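# Place the lid squarely onto the box

## Task

Set the lid onto the box right side up and seated fully down, without crushing the lid or the box, and leave the box standing upright on the table.

## Robot and tools

Robot: two arms, left_arm and right_arm, mounted on opposite sides of a table and facing each other. In the scene frame (origin at table centre, +z up, table surface at z = +0.020 m) left_arm's base sits near (-0.024, +0.464, +0.039) m and right_arm's near (-0.019, -0.465, +0.039) m. The arm names do not match left and right in the images. Each arm has six joints (joint 1 waist outward to joint 6 wrist roll) plus a parallel gripper. Fingers point along the gripper's +x axis and close along its y axis. end_effector_position is the point between the fingers, about 3 to 4 cm short of the tips; only the final 1.5 cm of each inner finger face is flat.

Frames: every hand pose, velocity, Hand target and offset for an arm is expressed in that arm's own base frame. Fixed cameras and the table use the scene frame. Rotations turn about the Hand target's position.

execute_actions(actions, cameras): actions is a list of actions; each action is a list of up to 15 rows, one row per 1/30 s step; if fewer than 15 rows are given, the last row repeats. Every row is one flat list of 14 numbers, each in [-1, 1], covering both arms: dx, dy, dz, rx, ry, rz, opening for left_arm, then the same seven for right_arm. The first six are an offset (not a pose) from that arm's Hand target as it was when the action began; all rows of one action count from that same start, but the next action starts afresh, so repeating an offset moves further. Scale: 1.0 equals 0.6 m for dx/dy/dz or 180 degrees; rx, ry, rz form one rotation vector. Sending six zeros re-requests the current Hand target. Opening is absolute, not an offset: +1 is fully open (0.080 m), -1 closed, and empty fingers touch at about -0.78. Closing fully takes at least about 0.6 s. Every call must give each gripper the opening it should keep; 0 is a real command. Images return only for an empty list or when cameras names them ("all" or names).

move(target, speed, blend, opening_speed, grip_force, blocking, cameras): target is one 14-number row as above, or a list of up to 15 such rows; every row is an offset from the same starting Hand targets, not from the previous row. Paths are straight and end together, taking at least 0.5 s and at most 10 s overall. speed: m/s, 0.002 to 4.3, default 0.25 (turning up to twice that in rad/s); one value or one per target. blend: corner rounding in m per target, default 0 meaning a full stop at each. opening_speed: rate of opening change per second on the -1..1 scale, at least 0.2. grip_force: newtons per finger pad, 8 to 34, one value or one per arm; it persists. blocking=false returns after about 0.5 s while the move continues. Movement does not avoid obstacles or the other arm, and faster moves stray more and hit harder. The result adds a move: line giving the ending (done, off_target, moving, held, blocked, fault) and limits (paced = pose clipped, held = steps withheld). Blocked means the gripper stopped far from its goal and now holds there.

wait(seconds 0 to 10) lets time pass holding commands. stop brakes a running move. zoom_image(camera, region=[x0, y0, x1, y1]) magnifies part of a camera's latest image, region at most 504 by 504 px. read_manual gives licence texts only. finished_scene(scene) ends the scene with the current scene number; call nothing after it.

Cameras: cam_high, cam_low, cam_left_wrist, cam_right_wrist, each 896x504.

Results: per arm, end_effector_position (m), end_effector_quat_wxyz, velocities (m/s, rad/s), Hand target (last commanded pose after clipping; next offsets start here), Tool commands, grip_measured (same scale as opening, up to about 2 mm off), grip_effort_n (motor effort, negative closing; not pad force), Joint positions (last value is the opening in m), Joint torques and External joint torques (positive toward larger joint values), motor temperatures, and MOTOR HOT or fault lines. "within noise" means an arm is effectively still.

Behaviour: each step the commanded orientation is clipped to 32 degrees from the measured one. Friction and gravity may leave the gripper short, low or tilted, especially far out; small moves can go astray. Check the pose after every move and correct tilt; if it stops short, send the remaining distance as an offset. To grip, command an opening roughly 0.08 below the grip_measured value at first contact (less for a gentler hold). To release a push, command the target back beyond the gripper.

Avoid: contact between the two arms or grippers (a moderate hit or one gripper squeezing the other can fail everything); hard hits, slams, drops, releasing moving parts, or anything leaving the table; crushing lid or box. Contact torque limits (N m): waist 17.8, shoulder 22, elbow 22, wrist pitch 5.8, wrist yaw 5.78, wrist roll 5.42; reaching one halts that arm for 10 s. Large one-step jumps can trigger an over-speed fault. Holding loads, stretching out or pushing against unreachable goals heats motors; 95 °C triggers a hold or power loss. Do not route paths near an arm's own base. The wrist camera cable counts as part of the hand. Loose objects may occasionally be nudged by outside pushes.

Each tool is called after "Request:" as name(argument=value, ...), one argument or row to a line, values as JSON.

## Session

Request:
execute_actions(
  actions=[],
)

Request:
zoom_image(
  camera="cam_high",
  region=[320, 170, 480, 330],
)

Request:
zoom_image(
  camera="cam_low",
  region=[300, 180, 600, 380],
)

Scene clock: 0.00 s.
left_arm: end_effector_position=(+0.0100, -0.2049, +0.3531) grip_measured=+1.000 grip_effort_n=n/a end_effector_quat_wxyz=(+0.785, +0.163, -0.182, -0.569) | right_arm: end_effector_position=(+0.3484, +0.2647, +0.3240) grip_measured=+1.000 grip_effort_n=n/a end_effector_quat_wxyz=(+0.899, +0.065, +0.348, +0.258)
Joint positions: left_arm=[-2.064 0.422 0.663 -0.098 -0.781 0.584 0.08] | right_arm=[0.637 1.589 1.696 -0.742 -0.038 0.348 0.08]
Joint velocities: within noise
Joint torques (N m): no reading
External joint torques (N m): no reading
Motor temperatures (°C): left_arm=[29 35 31 39 32 32] | right_arm=[31 31 36 39 33 34]
Heat: left arm: hottest wrist pitch 39 °C (+0.0 °C/min); right arm: hottest wrist pitch 39 °C (+0.0 °C/min).
Hand target: left_arm +0.0102, -0.2044, +0.3542; +0.786, +0.161, -0.182, -0.569 | right_arm +0.3479, +0.2643, +0.3291; +0.901, +0.067, +0.342, +0.260
Tool commands: left_gripper/opening=+1.0 right_gripper/opening=+1.0
camera_calibration:
cam_left_wrist: T_world_to_cam=[[-0.854802, -0.283195, -0.434872, 0.108409], [0.313093, 0.386863, -0.867358, 0.412369], [0.413868, -0.877575, -0.242024, -0.023457], [0, 0, 0, 1]] pos_world=[-0.0267334, -0.149414, 0.399139]
cam_right_wrist: T_world_to_cam=[[0.467042, -0.83299, -0.296647, 0.164514], [-0.827515, -0.293532, -0.478601, 0.549061], [0.311594, 0.469006, -0.826403, 0.110668], [0, 0, 0, 1]] pos_world=[0.343037, 0.246301, 0.40304]

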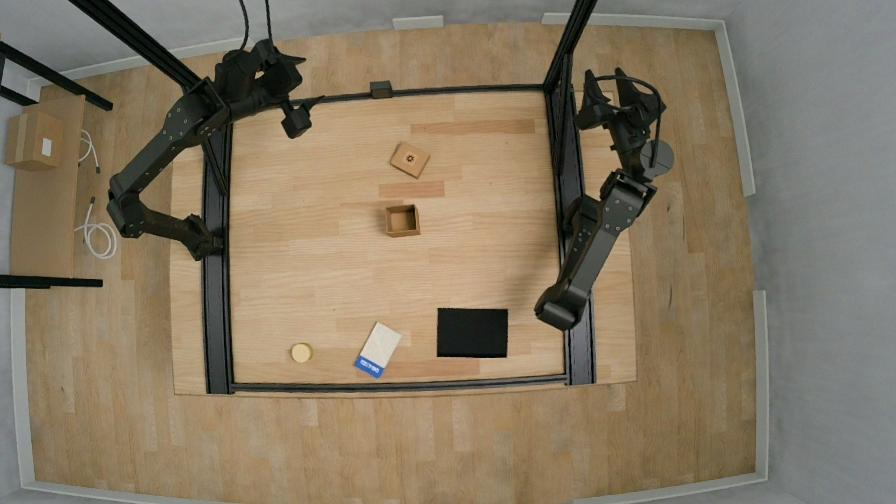

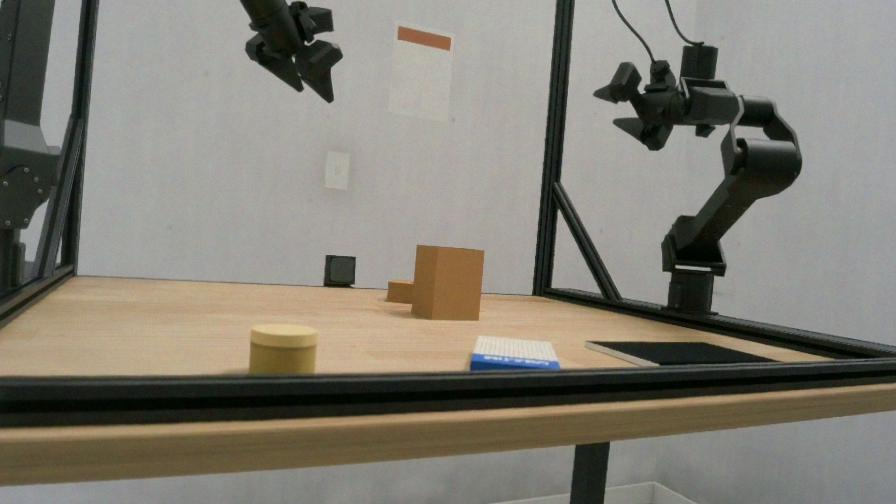

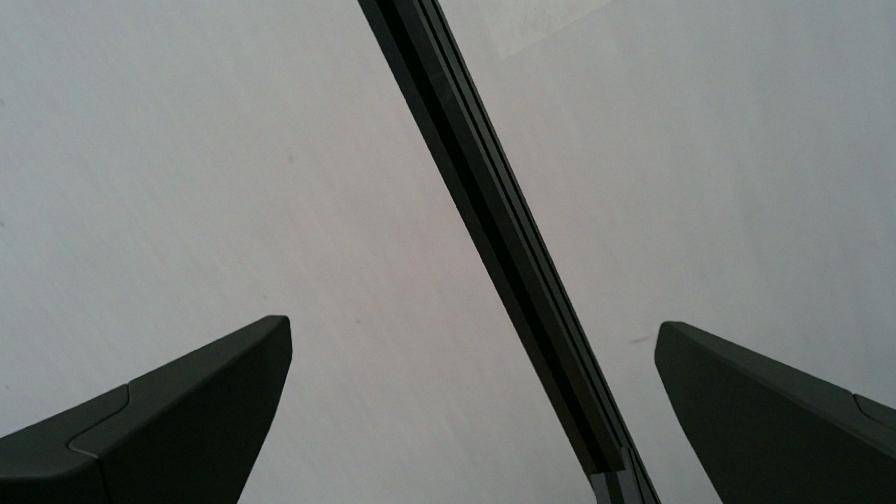

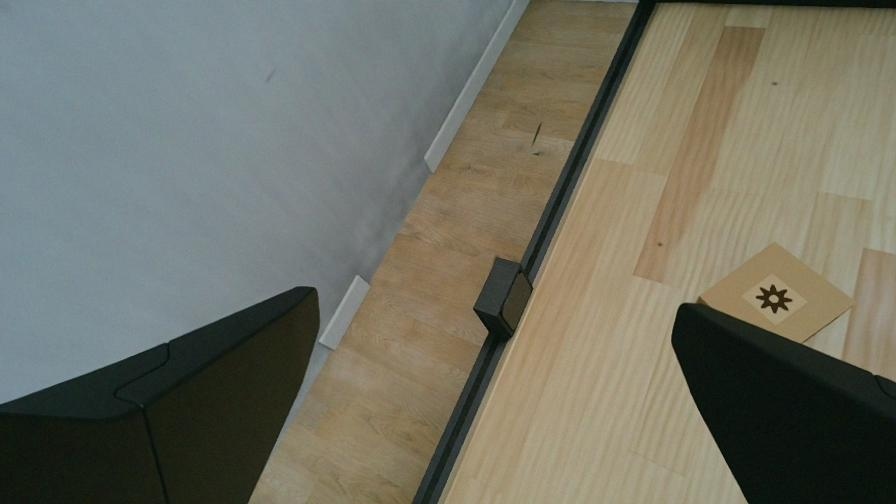

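Scaled by 3.150 from the camera's 896x504 image, which has a finer 1280x720 frame.

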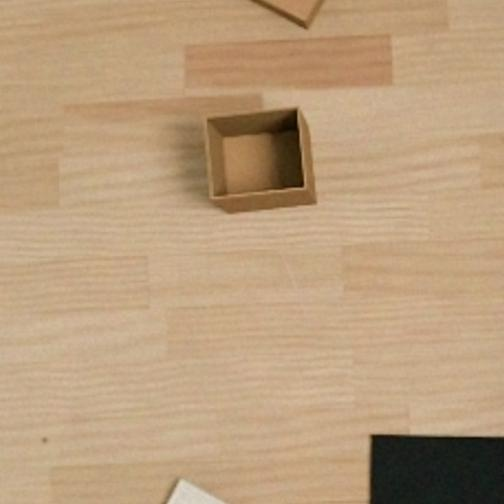

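Scaled by 1.680 from the camera's 896x504 image, which has a finer 1280x720 frame.

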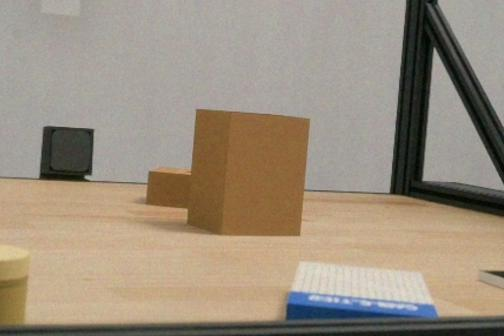

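Request:
zoom_image(
  camera="cam_high",
  region=[380, 130, 440, 190],
)

Request:
zoom_image(
  camera="cam_right_wrist",
  region=[660, 220, 880, 360],
)

Request:
zoom_image(
  camera="cam_low",
  region=[370, 230, 500, 335],
)

Scaled by 8.400 from the camera's 896x504 image, which has a finer 1280x720 frame.

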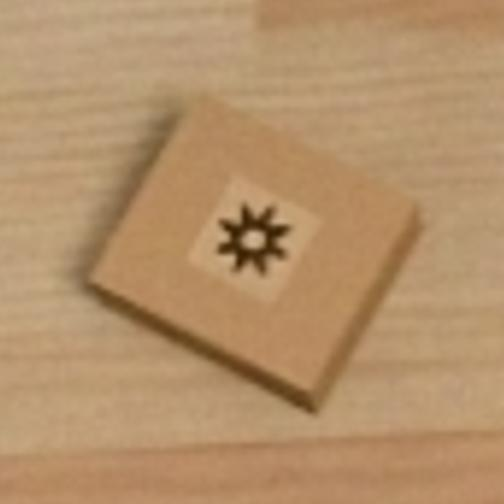

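Scaled by 2.291 from the camera's 896x504 image, which has a finer 1280x720 frame.

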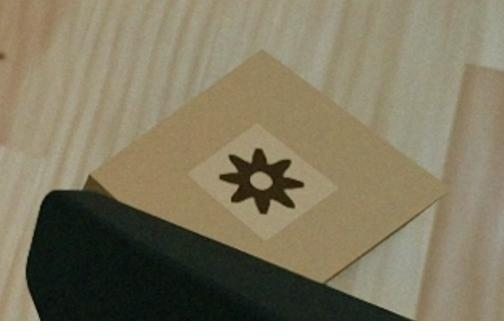

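Scaled by 3.877 from the camera's 896x504 image, which has a finer 1280x720 frame.

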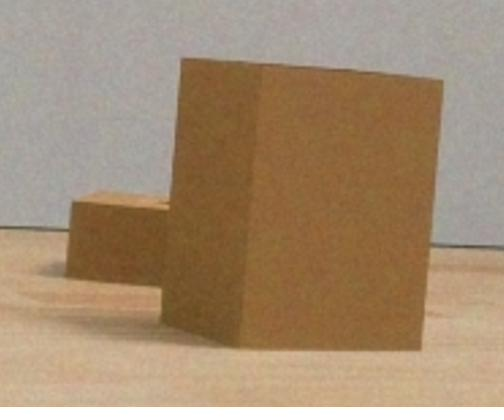

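Request:
move(
  target=[
    [0.4497,0.0907,-0.2237,0.2752,0.354,0.2342,1, -0.1465,-0.3905,0.0015,-0.0747,-0.10596,-0.15693,1],
    [0.6263,0.0657,-0.3737,0.34394,0.44252,0.29279,1, -0.1465,-0.3905,0.0015,-0.0747,-0.10596,-0.15693,1],
  ],
  speed=[0.45,0.3],
  blend=[0.04,0],
  cameras=["all"],
)

Scene clock: 142.90 s.
left_arm: end_effector_position=(+0.3834, -0.1653, +0.1330) grip_measured=+1.000 grip_effort_n=-3.0 end_effector_quat_wxyz=(+0.685, +0.182, +0.681, -0.187) | right_arm: end_effector_position=(+0.2612, +0.0302, +0.3298) grip_measured=+1.000 grip_effort_n=-1.6 end_effector_quat_wxyz=(+0.981, -0.001, +0.194, -0.002)
Joint positions: left_arm=[-0.405 2.154 2.022 -1.433 0.006 0.123 0.08] | right_arm=[0.246 0.821 1.063 -0.645 0.231 0.095 0.08]
Joint torques (N m): left_arm=[0.12 -6.66 5.77 0.27 -0.2 -0.17] | right_arm=[-0.26 -1.97 5.08 1.99 -0.13 -0.06]
External joint torques (N m): left_arm=[0.05 3.22 0.13 -0.05 -0.2 -0.17] | right_arm=[-0.26 -0.88 -0.92 0.43 -0.18 -0.06]
Motor temperatures (°C): left_arm=[29 34 37 47 32 32] | right_arm=[31 36 43 46 33 34]
Heat: left arm: hottest wrist pitch 47 °C (+1.0 °C/min); right arm: hottest wrist pitch 46 °C (+0.0 °C/min).
Hand target: left_arm +0.3860, -0.1649, +0.1300; +0.683, +0.183, +0.683, -0.183 | right_arm +0.2600, +0.0299, +0.3300; +0.982, +0.000, +0.191, +0.000
Off the commanded pose: left_arm 0.004 m, 1 deg | right_arm 0.001 m, 0 deg.
move: done
camera_calibration:
cam_left_wrist: T_world_to_cam=[[-0.475096, -0.879609, 0.0239034, 0.0380012], [-0.816805, 0.450952, 0.359822, 0.369819], [-0.327282, 0.151425, -0.932715, 0.349591], [0, 0, 0, 1]] pos_world=[0.434539, -0.186282, 0.192091]
cam_right_wrist: T_world_to_cam=[[0.0499459, -0.99862, 0.0162152, 0.0223033], [-0.705572, -0.0467706, -0.707093, 0.446915], [0.706876, 0.0238755, -0.706934, 0.123263], [0, 0, 0, 1]] pos_world=[0.227085, 0.0402321, 0.402788]

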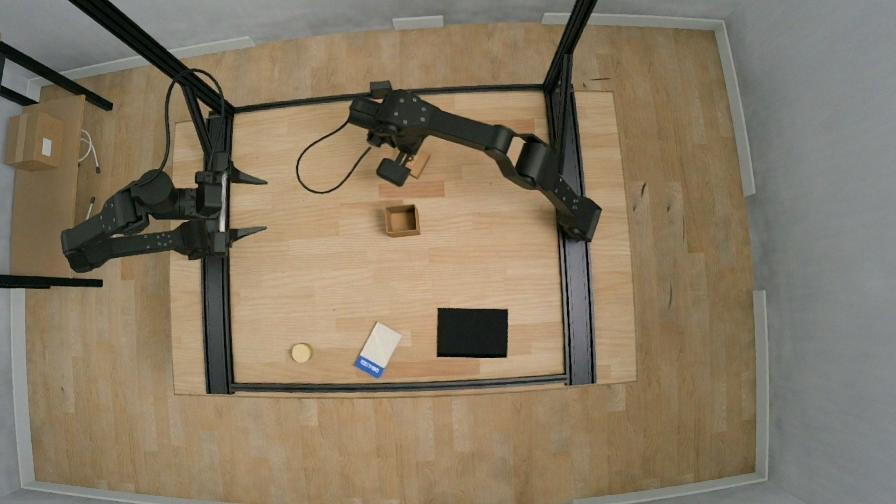

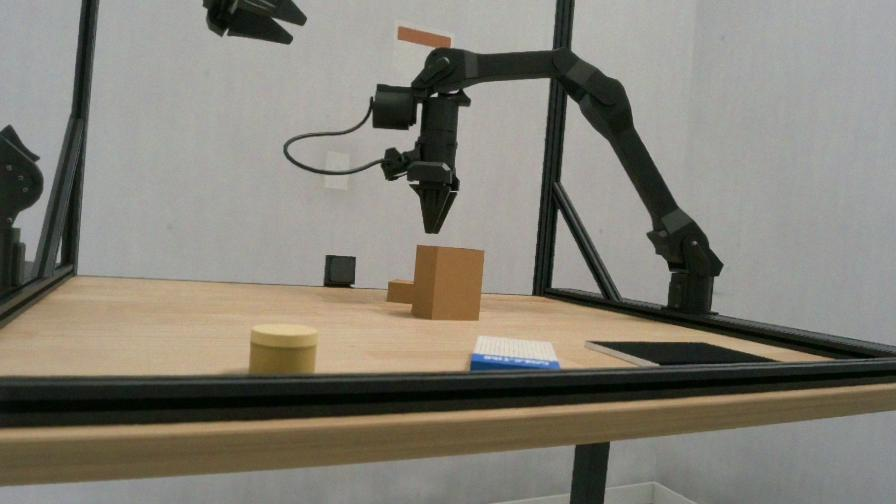

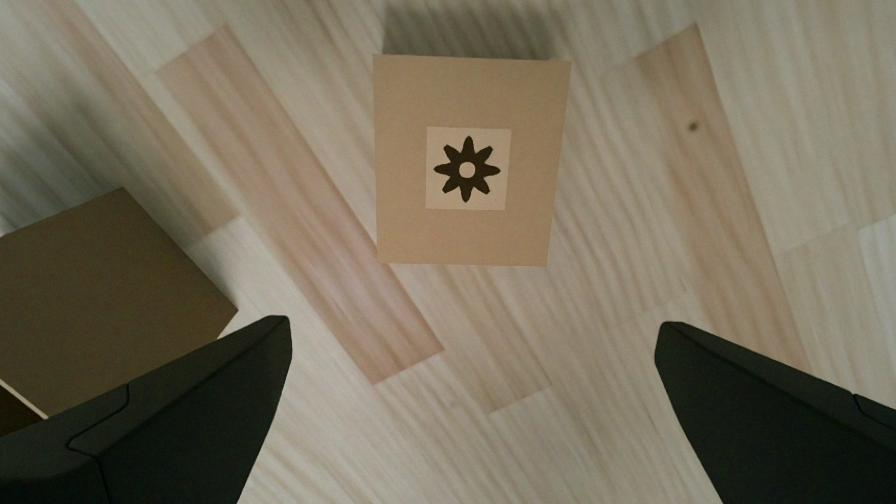

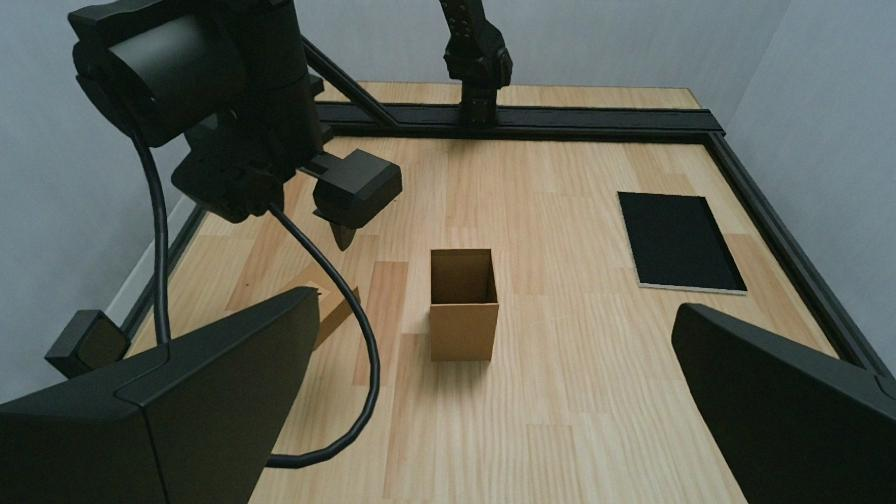

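Request:
move(
  target=[
    [0.0307,-0.0202,-0.03,0,0,0,1, 0,0,0,0,0,0,1],
    [0.0307,-0.0202,-0.1417,0,0,0,1, 0,0,0,0,0,0,1],
  ],
  speed=[0.15,0.12],
  blend=[0.005,0],
  cameras=["cam_low","cam_left_wrist"],
)

Scene clock: 229.00 s.
left_arm: end_effector_position=(+0.4064, -0.1780, +0.0522) grip_measured=+1.000 grip_effort_n=-3.5 end_effector_quat_wxyz=(+0.689, +0.181, +0.676, -0.187) | right_arm: end_effector_position=(+0.2612, +0.0302, +0.3298) grip_measured=+1.000 grip_effort_n=-1.6 end_effector_quat_wxyz=(+0.981, -0.001, +0.194, -0.002)
Joint positions: left_arm=[-0.411 2.269 1.889 -1.171 0.006 0.114 0.08] | right_arm=[0.246 0.821 1.063 -0.645 0.231 0.095 0.08]
Joint torques (N m): left_arm=[-0.18 -7.65 3.77 0.59 -0.19 -0.16] | right_arm=[-0.41 -1.82 5.15 2.02 -0.12 -0.09]
External joint torques (N m): left_arm=[-0.18 2.95 -1.91 0.23 -0.19 -0.16] | right_arm=[-0.39 -0.71 -0.85 0.46 -0.18 -0.1]
Motor temperatures (°C): left_arm=[29 43 36 40 32 32] | right_arm=[31 33 40 46 33 34]
Heat: left arm: hottest shoulder 43 °C (+4.0 °C/min); right arm: hottest wrist pitch 46 °C (+1.0 °C/min).
Hand target: left_arm +0.4045, -0.1770, +0.0450; +0.684, +0.183, +0.683, -0.183 | right_arm +0.2600, +0.0299, +0.3300; +0.982, +0.000, +0.191, +0.000
Off the commanded pose: left_arm 0.008 m, 1 deg | right_arm 0.001 m, 0 deg.
move: done
camera_calibration:
cam_left_wrist: T_world_to_cam=[[-0.472627, -0.880965, 0.0229063, 0.0385409], [-0.822264, 0.450187, 0.348158, 0.426084], [-0.317027, 0.145714, -0.937156, 0.278735], [0, 0, 0, 1]] pos_world=[0.456935, -0.19848, 0.11199]
Images, in order (width x height): cam_low 896x504, cam_left_wrist 896x504.

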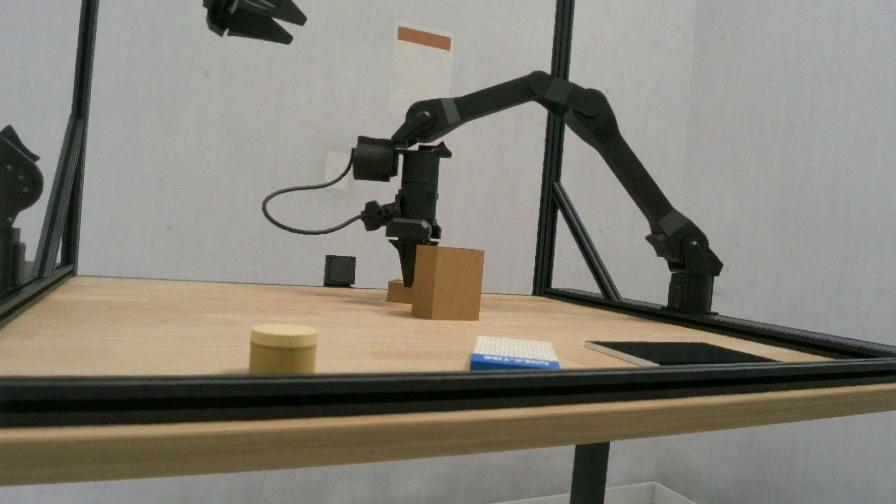

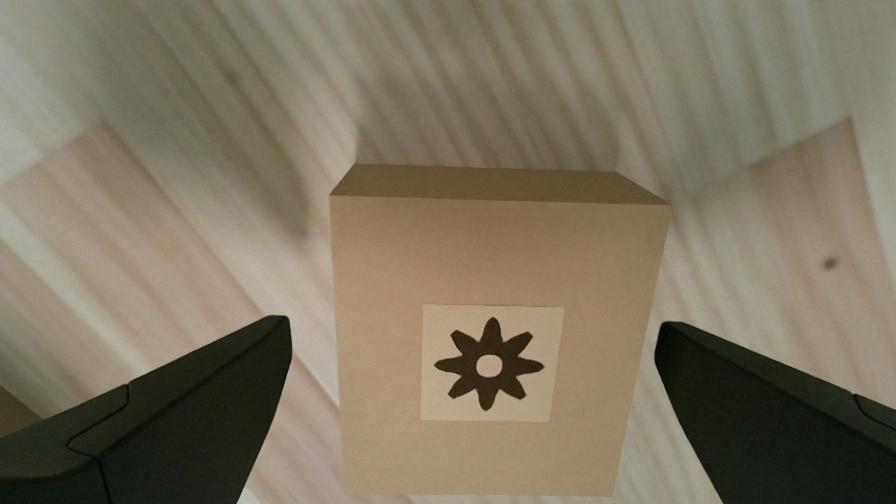

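Request:
move(
  target=[
    [-0.0053,-0.003,-0.0183,0,0,0,1, 0,0,0,0,0,0,1],
    [-0.0053,-0.003,-0.0183,0,0,0,0.5, 0,0,0,0,0,0,1],
  ],
  speed=0.06,
  grip_force=15,
  opening_speed=0.5,
  cameras=["cam_low","cam_left_wrist"],
)

Scene clock: 257.53 s.
left_arm: end_effector_position=(+0.4039, -0.1797, +0.0412) grip_measured=+0.650 grip_effort_n=-46.7 end_effector_quat_wxyz=(+0.689, +0.181, +0.676, -0.186) | right_arm: end_effector_position=(+0.2612, +0.0302, +0.3298) grip_measured=+1.000 grip_effort_n=-2.1 end_effector_quat_wxyz=(+0.981, -0.001, +0.194, -0.002)
Joint positions: left_arm=[-0.417 2.269 1.845 -1.126 0.005 0.108 0.064] | right_arm=[0.246 0.821 1.063 -0.645 0.231 0.095 0.08]
Joint torques (N m): left_arm=[-0.26 -7.64 3.65 0.6 -0.2 -0.16] | right_arm=[-0.2 -1.94 5.24 2.03 -0.12 -0.02]
External joint torques (N m): left_arm=[-0.34 2.89 -1.96 0.24 -0.2 -0.15] | right_arm=[-0.21 -0.87 -0.76 0.46 -0.17 -0.02]
Heat: left arm: hottest shoulder 47 °C (+5.0 °C/min); right arm: hottest wrist pitch 46 °C (+1.0 °C/min).
Hand target: left_arm +0.4014, -0.1787, +0.0340; +0.684, +0.183, +0.683, -0.183 | right_arm +0.2600, +0.0299, +0.3300; +0.982, +0.000, +0.191, +0.000
Off the commanded pose: left_arm 0.008 m, 1 deg | right_arm 0.001 m, 0 deg.
grip_force (N): 15, 15
move: done
camera_calibration:
cam_left_wrist: T_world_to_cam=[[-0.4723, -0.881147, 0.0226505, 0.0358186], [-0.82269, 0.4499, 0.347521, 0.428787], [-0.316408, 0.1455, -0.937398, 0.267564], [0, 0, 0, 1]] pos_world=[0.454335, -0.20028, 0.10099]
Images, in order (width x height): cam_low 896x504, cam_left_wrist 896x504.

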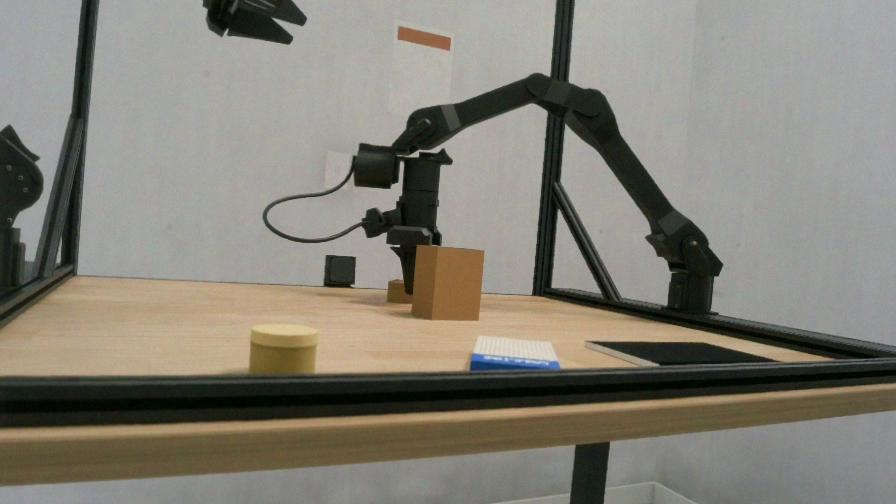

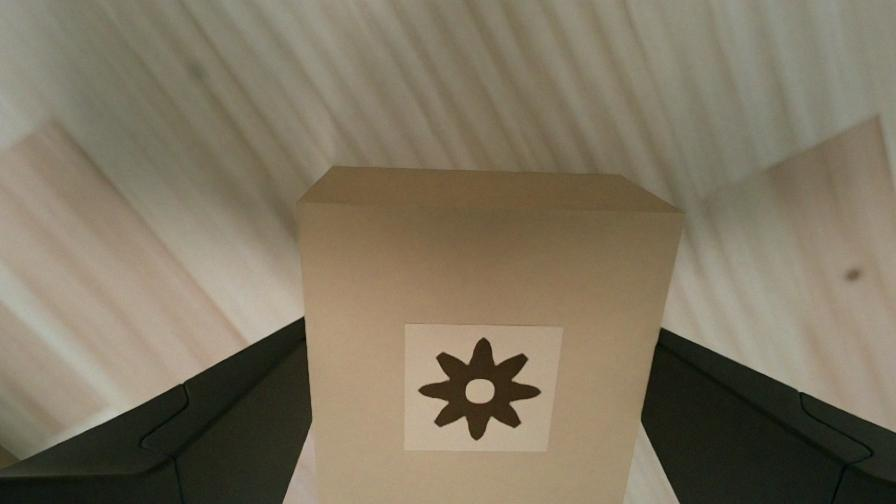

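Request:
move(
  target=[
    [0,0,0.165,0,0,0,0.5, 0,0,0,0,0,0,1],
    [-0.0023,0.1145,0.19,-0.0005,-0.002,0.0984,0.5, 0,0,0,0,0,0,1],
    [0.0298,0.2523,0.1933,-0.0011,-0.0045,0.1968,0.5, 0,0,0,0,0,0,1],
  ],
  speed=[0.15,0.2,0.2],
  blend=[0.015,0.02,0],
  cameras=["all"],
)

Request:
zoom_image(
  camera="cam_low",
  region=[400, 180, 500, 280],
)

Request:
zoom_image(
  camera="cam_right_wrist",
  region=[400, 220, 530, 350],
)

Request:
zoom_image(
  camera="cam_left_wrist",
  region=[240, 80, 740, 330],
)

Scene clock: 317.27 s.
left_arm: end_effector_position=(+0.4172, -0.0278, +0.1494) grip_measured=+0.650 grip_effort_n=-46.3 end_effector_quat_wxyz=(+0.710, -0.033, +0.703, +0.031) | right_arm: end_effector_position=(+0.2612, +0.0302, +0.3298) grip_measured=+1.000 grip_effort_n=-2.1 end_effector_quat_wxyz=(+0.981, -0.001, +0.194, -0.002)
Joint positions: left_arm=[-0.066 2.164 2.103 -1.499 0.002 -0.157 0.064] | right_arm=[0.246 0.821 1.063 -0.645 0.231 0.095 0.08]
Joint torques (N m): left_arm=[0.01 -7.68 5.77 0.27 -0.17 -0.17] | right_arm=[-0.28 -1.92 4.93 2.03 -0.12 -0.02]
External joint torques (N m): left_arm=[0.02 2.22 0.17 -0.08 -0.16 -0.17] | right_arm=[-0.25 -0.85 -1.04 0.48 -0.18 -0.02]
Motor temperatures (°C): left_arm=[29 50 35 40 32 32] | right_arm=[31 33 40 47 33 34]
Heat: left arm: hottest shoulder 50 °C (+3.0 °C/min); right arm: hottest wrist pitch 47 °C (+1.0 °C/min). Fold the left arm in close to its base, or ease its load, before you think long.
Hand target: left_arm +0.4192, -0.0274, +0.1500; +0.712, -0.033, +0.701, +0.034 | right_arm +0.2600, +0.0299, +0.3300; +0.982, +0.000, +0.191, +0.000
Off the commanded pose: left_arm 0.002 m, 0 deg | right_arm 0.001 m, 0 deg.
MOTOR HOT: joint 2 (shoulder) of the left arm reports 50 °C; the controller stops that arm at 95 °C. To cool a motor, set the load down, stop pushing, or move to a pose that needs little force.
grip_force (N): 15, 15
move: done
camera_calibration:
cam_left_wrist: T_world_to_cam=[[0.123869, -0.992039, 0.02271, -0.0782402], [-0.928056, -0.107719, 0.356523, 0.360842], [-0.351238, -0.0652384, -0.934011, 0.359269], [0, 0, 0, 1]] pos_world=[0.470762, -0.0153098, 0.208689]
cam_right_wrist: T_world_to_cam=[[0.0499459, -0.99862, 0.0162152, 0.0223033], [-0.705572, -0.0467706, -0.707093, 0.446915], [0.706876, 0.0238755, -0.706934, 0.123263], [0, 0, 0, 1]] pos_world=[0.227085, 0.0402321, 0.402788]

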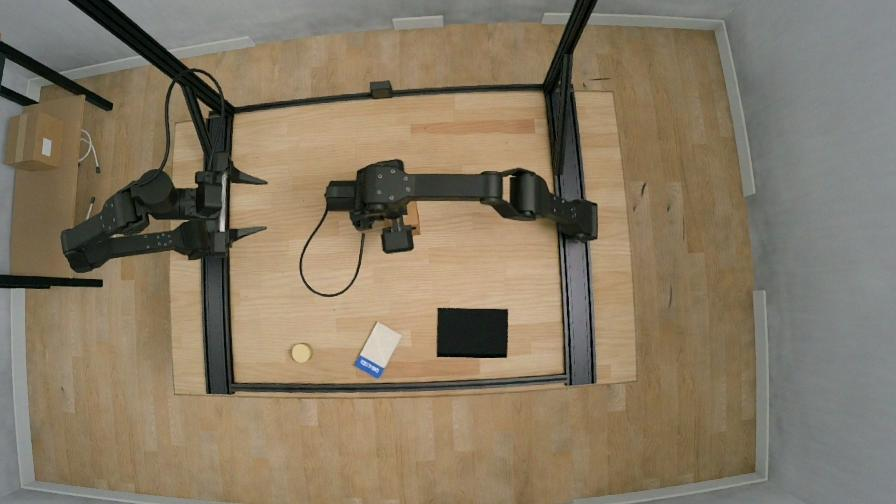

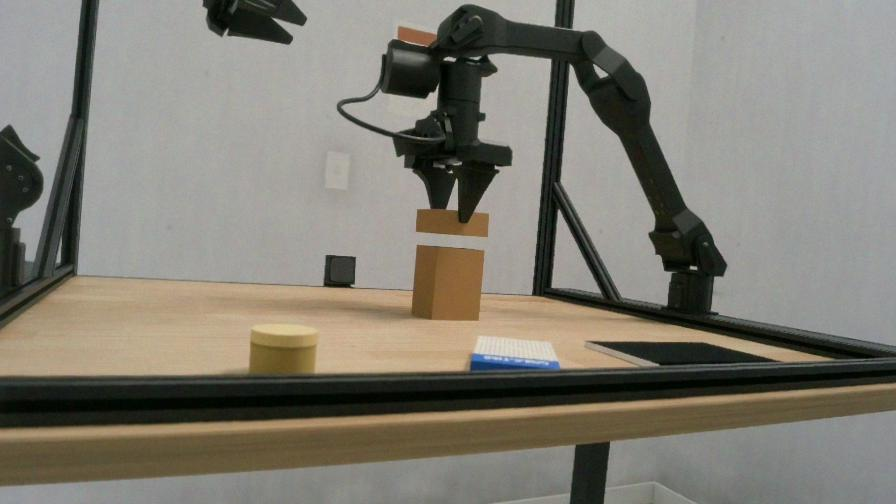

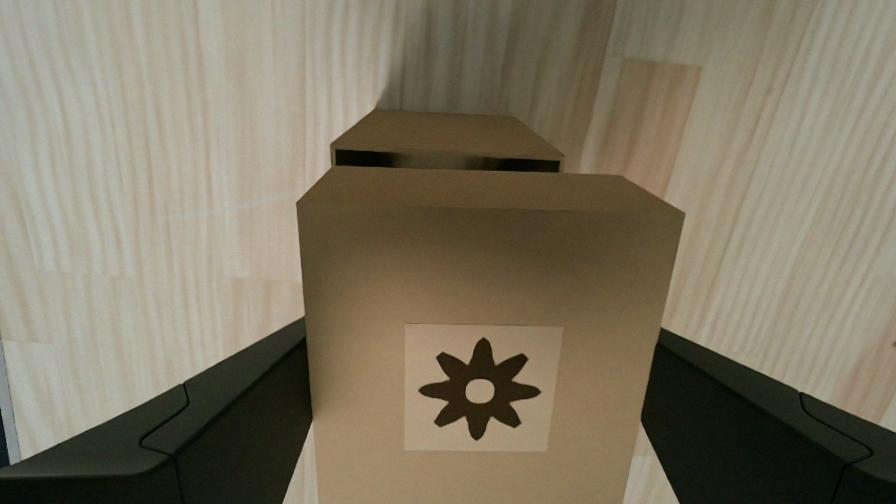

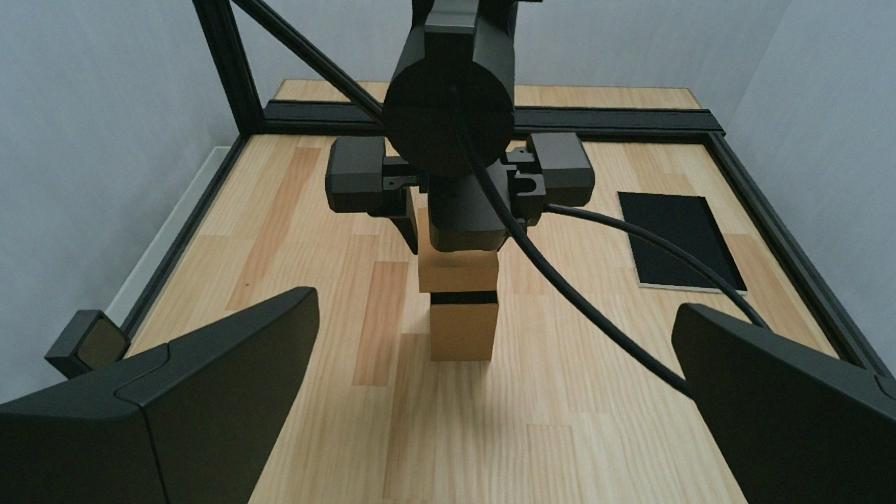

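Scaled by 5.040 from the camera's 896x504 image, which has a finer 1280x720 frame.

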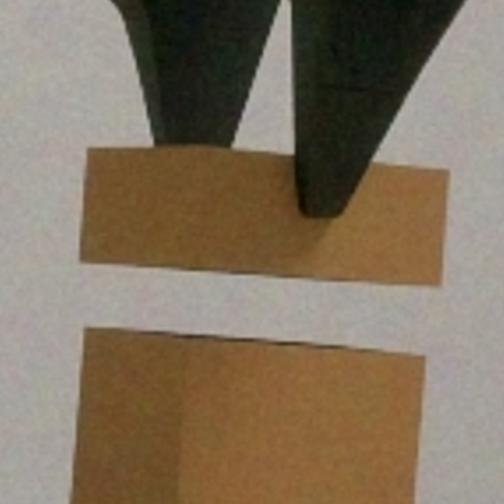

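Scaled by 3.877 from the camera's 896x504 image, which has a finer 1280x720 frame.

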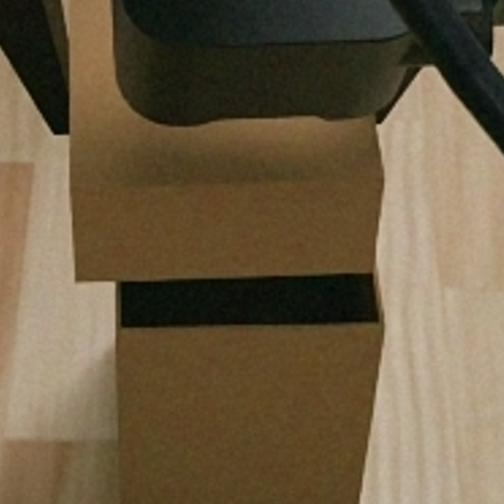

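Scaled by 1.008 from the camera's 896x504 image, which has a finer 1280x720 frame.

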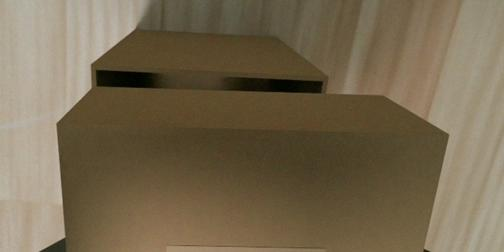

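Request:
move(
  target=[0.0048,0.0102,-0.02,0,-0.0037,-0.0039,0.5, 0,0,0,0,0,0,1],
  speed=0.08,
  cameras=["cam_low","cam_left_wrist","cam_right_wrist"],
)

Request:
zoom_image(
  camera="cam_low",
  region=[405, 205, 495, 275],
)

Request:
zoom_image(
  camera="cam_right_wrist",
  region=[410, 240, 520, 350],
)

Request:
zoom_image(
  camera="cam_left_wrist",
  region=[270, 90, 690, 230],
)

Scene clock: 388.53 s.
left_arm: end_effector_position=(+0.4234, -0.0227, +0.1390) grip_measured=+0.650 grip_effort_n=-46.3 end_effector_quat_wxyz=(+0.717, -0.032, +0.696, +0.029) | right_arm: end_effector_position=(+0.2612, +0.0302, +0.3298) grip_measured=+1.000 grip_effort_n=-1.6 end_effector_quat_wxyz=(+0.981, -0.001, +0.194, -0.002)
Joint positions: left_arm=[-0.053 2.164 2.061 -1.438 0.002 -0.139 0.064] | right_arm=[0.246 0.821 1.063 -0.645 0.231 0.095 0.08]
Joint torques (N m): left_arm=[0.14 -8.65 3.64 0.61 -0.17 0.17] | right_arm=[-0.3 -1.76 5.15 1.98 -0.19 -0.01]
External joint torques (N m): left_arm=[0.12 1.35 -2.07 0.22 -0.15 0.17] | right_arm=[-0.31 -0.68 -0.89 0.4 -0.24 -0.01]
Motor temperatures (°C): left_arm=[29 54 40 39 32 32] | right_arm=[31 32 39 47 33 34]
Heat: left arm: hottest shoulder 54 °C (+3.0 °C/min); right arm: hottest wrist pitch 47 °C (+0.0 °C/min). Fold the left arm in close to its base, or ease its load, before you think long.
Hand target: left_arm +0.4221, -0.0213, +0.1380; +0.716, -0.029, +0.697, +0.029 | right_arm +0.2600, +0.0299, +0.3300; +0.982, +0.000, +0.191, +0.000
Off the commanded pose: left_arm 0.002 m, 0 deg | right_arm 0.001 m, 0 deg.
MOTOR HOT: still on. Joint 2 (shoulder) of the left arm reports 54 °C.
grip_force (N): 15, 15
move: done
camera_calibration:
cam_left_wrist: T_world_to_cam=[[0.118483, -0.992619, 0.0258626, -0.0719782], [-0.935328, -0.102825, 0.33851, 0.376617], [-0.333352, -0.0642978, -0.940607, 0.345439], [0, 0, 0, 1]] pos_world=[0.475941, -0.0105104, 0.199295]
cam_right_wrist: T_world_to_cam=[[0.0499459, -0.99862, 0.0162152, 0.0223033], [-0.705572, -0.0467706, -0.707093, 0.446915], [0.706876, 0.0238755, -0.706934, 0.123263], [0, 0, 0, 1]] pos_world=[0.227085, 0.0402321, 0.402788]
Images, in order (width x height): cam_low 896x504, cam_left_wrist 896x504, cam_right_wrist 896x504.

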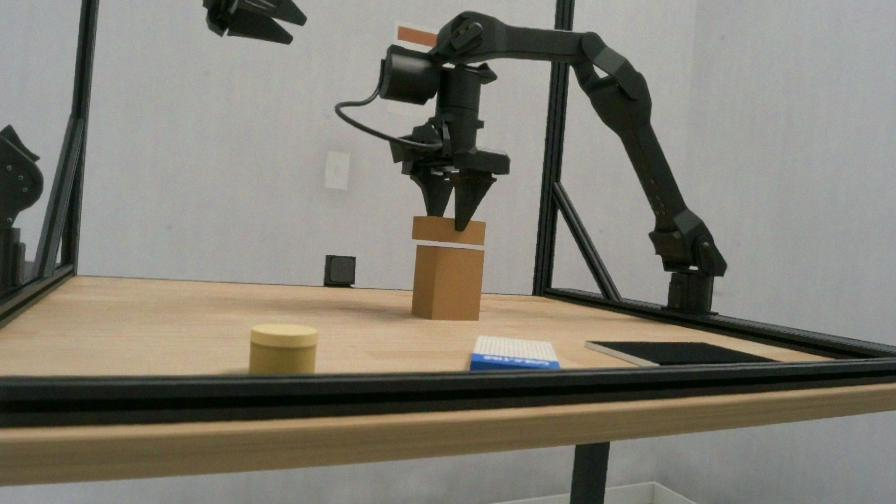

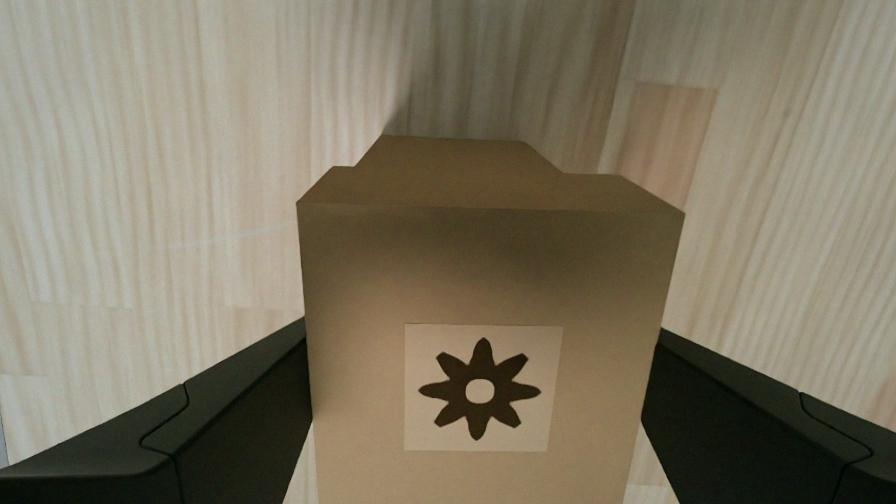

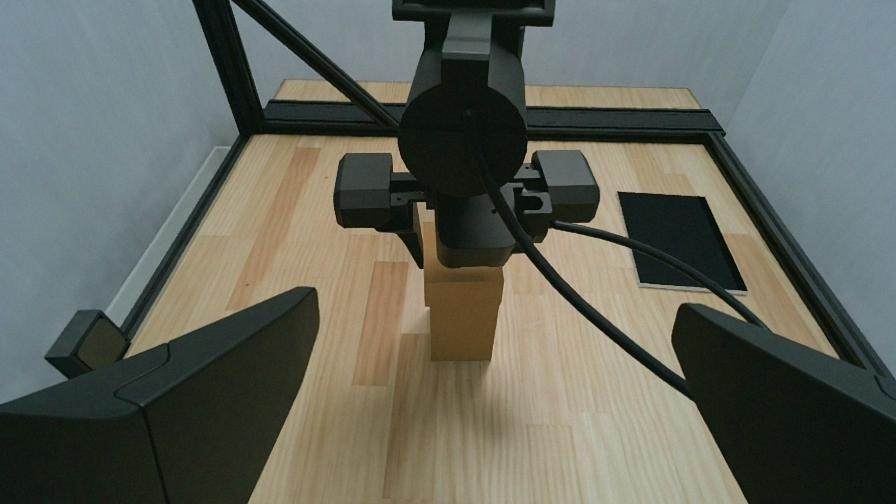

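Scaled by 5.600 from the camera's 896x504 image, which has a finer 1280x720 frame.

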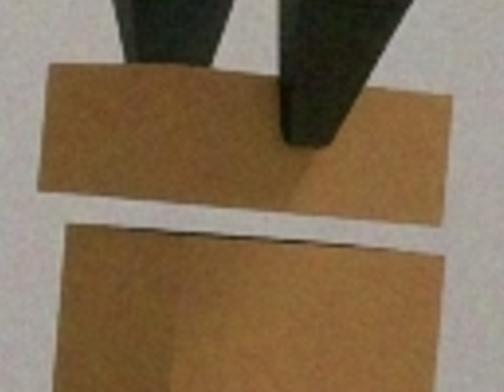

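Scaled by 4.582 from the camera's 896x504 image, which has a finer 1280x720 frame.

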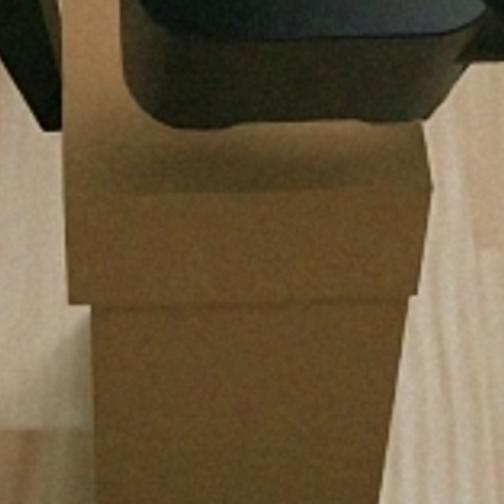

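Scaled by 1.200 from the camera's 896x504 image, which has a finer 1280x720 frame.

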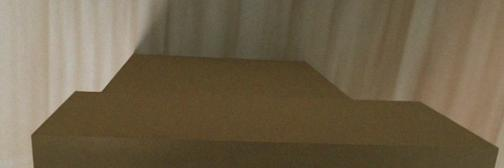

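Request:
move(
  target=[-0.0055,0.0036,-0.006,0,0.003,-0.0033,0.5, 0,0,0,0,0,0,1],
  speed=0.06,
  cameras=["cam_low","cam_left_wrist","cam_right_wrist"],
)

Request:
zoom_image(
  camera="cam_low",
  region=[405, 205, 495, 275],
)

Request:
zoom_image(
  camera="cam_right_wrist",
  region=[410, 250, 520, 360],
)

Request:
zoom_image(
  camera="cam_left_wrist",
  region=[270, 90, 690, 230],
)

Scene clock: 439.33 s.
left_arm: end_effector_position=(+0.4204, -0.0208, +0.1319) grip_measured=+0.650 grip_effort_n=-46.3 end_effector_quat_wxyz=(+0.711, -0.027, +0.702, +0.025) | right_arm: end_effector_position=(+0.2612, +0.0302, +0.3298) grip_measured=+1.000 grip_effort_n=-2.1 end_effector_quat_wxyz=(+0.981, -0.001, +0.194, -0.002)
Joint positions: left_arm=[-0.049 2.164 2.033 -1.428 0.002 -0.124 0.064] | right_arm=[0.246 0.821 1.063 -0.645 0.231 0.095 0.08]
Joint torques (N m): left_arm=[0.22 -9.56 3.68 0.58 -0.13 0.2] | right_arm=[-0.31 -1.74 5.09 2.03 -0.15 0.01]
External joint torques (N m): left_arm=[0.24 0.35 -1.98 0.22 -0.12 0.2] | right_arm=[-0.3 -0.68 -0.89 0.48 -0.2 0.01]
Motor temperatures (°C): left_arm=[29 59 36 39 32 32] | right_arm=[31 32 39 48 33 34]
Heat: left arm: hottest shoulder 59 °C (+6.1 °C/min); right arm: hottest wrist pitch 48 °C (+1.0 °C/min). Fold the left arm in close to its base, or ease its load, before you think long.
Hand target: left_arm +0.4188, -0.0192, +0.1344; +0.713, -0.025, +0.700, +0.026 | right_arm +0.2600, +0.0299, +0.3300; +0.982, +0.000, +0.191, +0.000
Off the commanded pose: left_arm 0.003 m, 0 deg | right_arm 0.001 m, 0 deg.
MOTOR HOT: still on. Joint 2 (shoulder) of the left arm reports 59 °C.
grip_force (N): 15, 15
move: done
camera_calibration:
cam_left_wrist: T_world_to_cam=[[0.107553, -0.993943, 0.0225585, -0.0644658], [-0.930119, -0.0925801, 0.355399, 0.372202], [-0.351158, -0.0592062, -0.934443, 0.344606], [0, 0, 0, 1]] pos_world=[0.474136, -0.00921404, 0.191189]
cam_right_wrist: T_world_to_cam=[[0.0499459, -0.99862, 0.0162152, 0.0223033], [-0.705572, -0.0467706, -0.707093, 0.446915], [0.706876, 0.0238755, -0.706934, 0.123263], [0, 0, 0, 1]] pos_world=[0.227085, 0.0402321, 0.402788]
Images, in order (width x height): cam_low 896x504, cam_left_wrist 896x504, cam_right_wrist 896x504.

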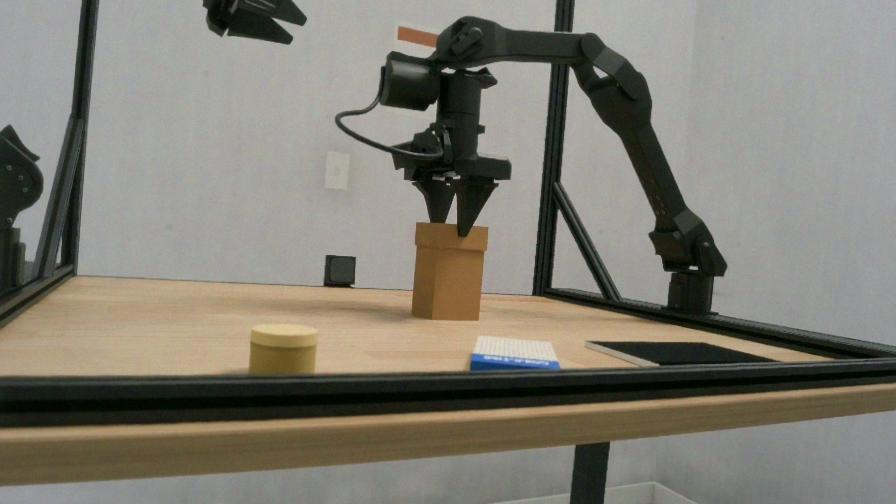

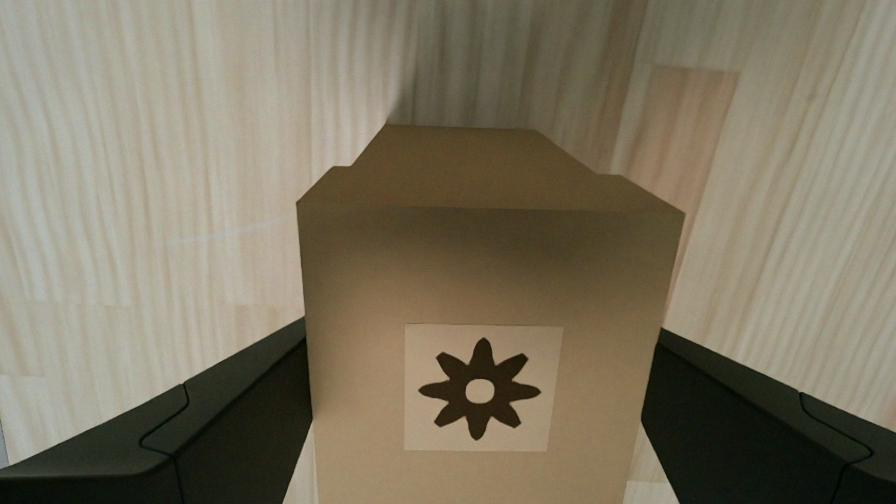

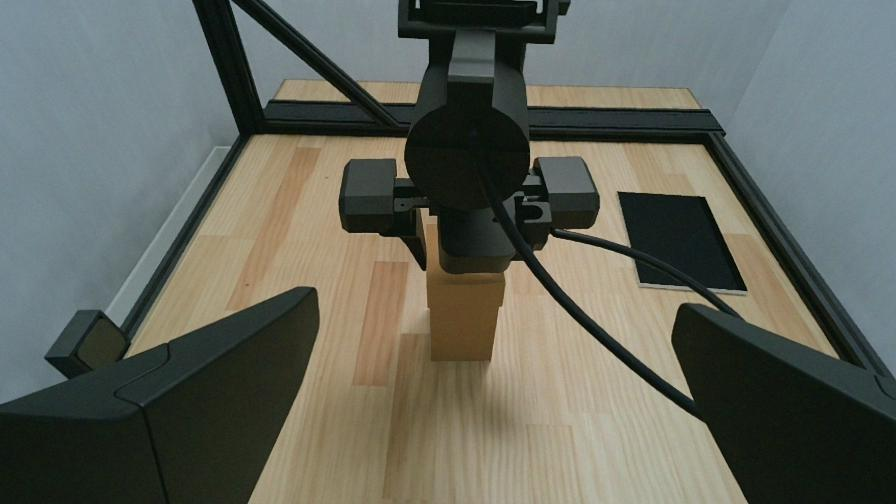

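Scaled by 5.600 from the camera's 896x504 image, which has a finer 1280x720 frame.

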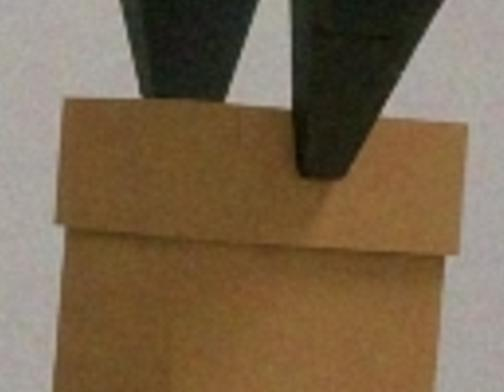

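Scaled by 4.582 from the camera's 896x504 image, which has a finer 1280x720 frame.

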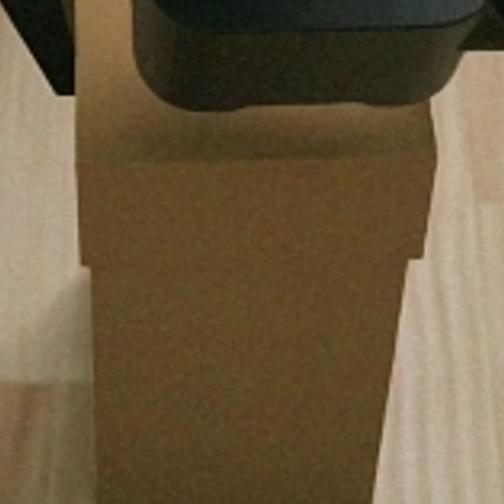

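Scaled by 1.200 from the camera's 896x504 image, which has a finer 1280x720 frame.

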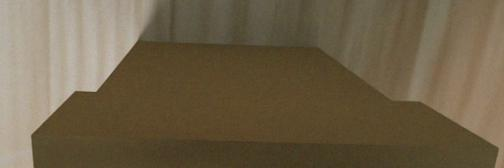

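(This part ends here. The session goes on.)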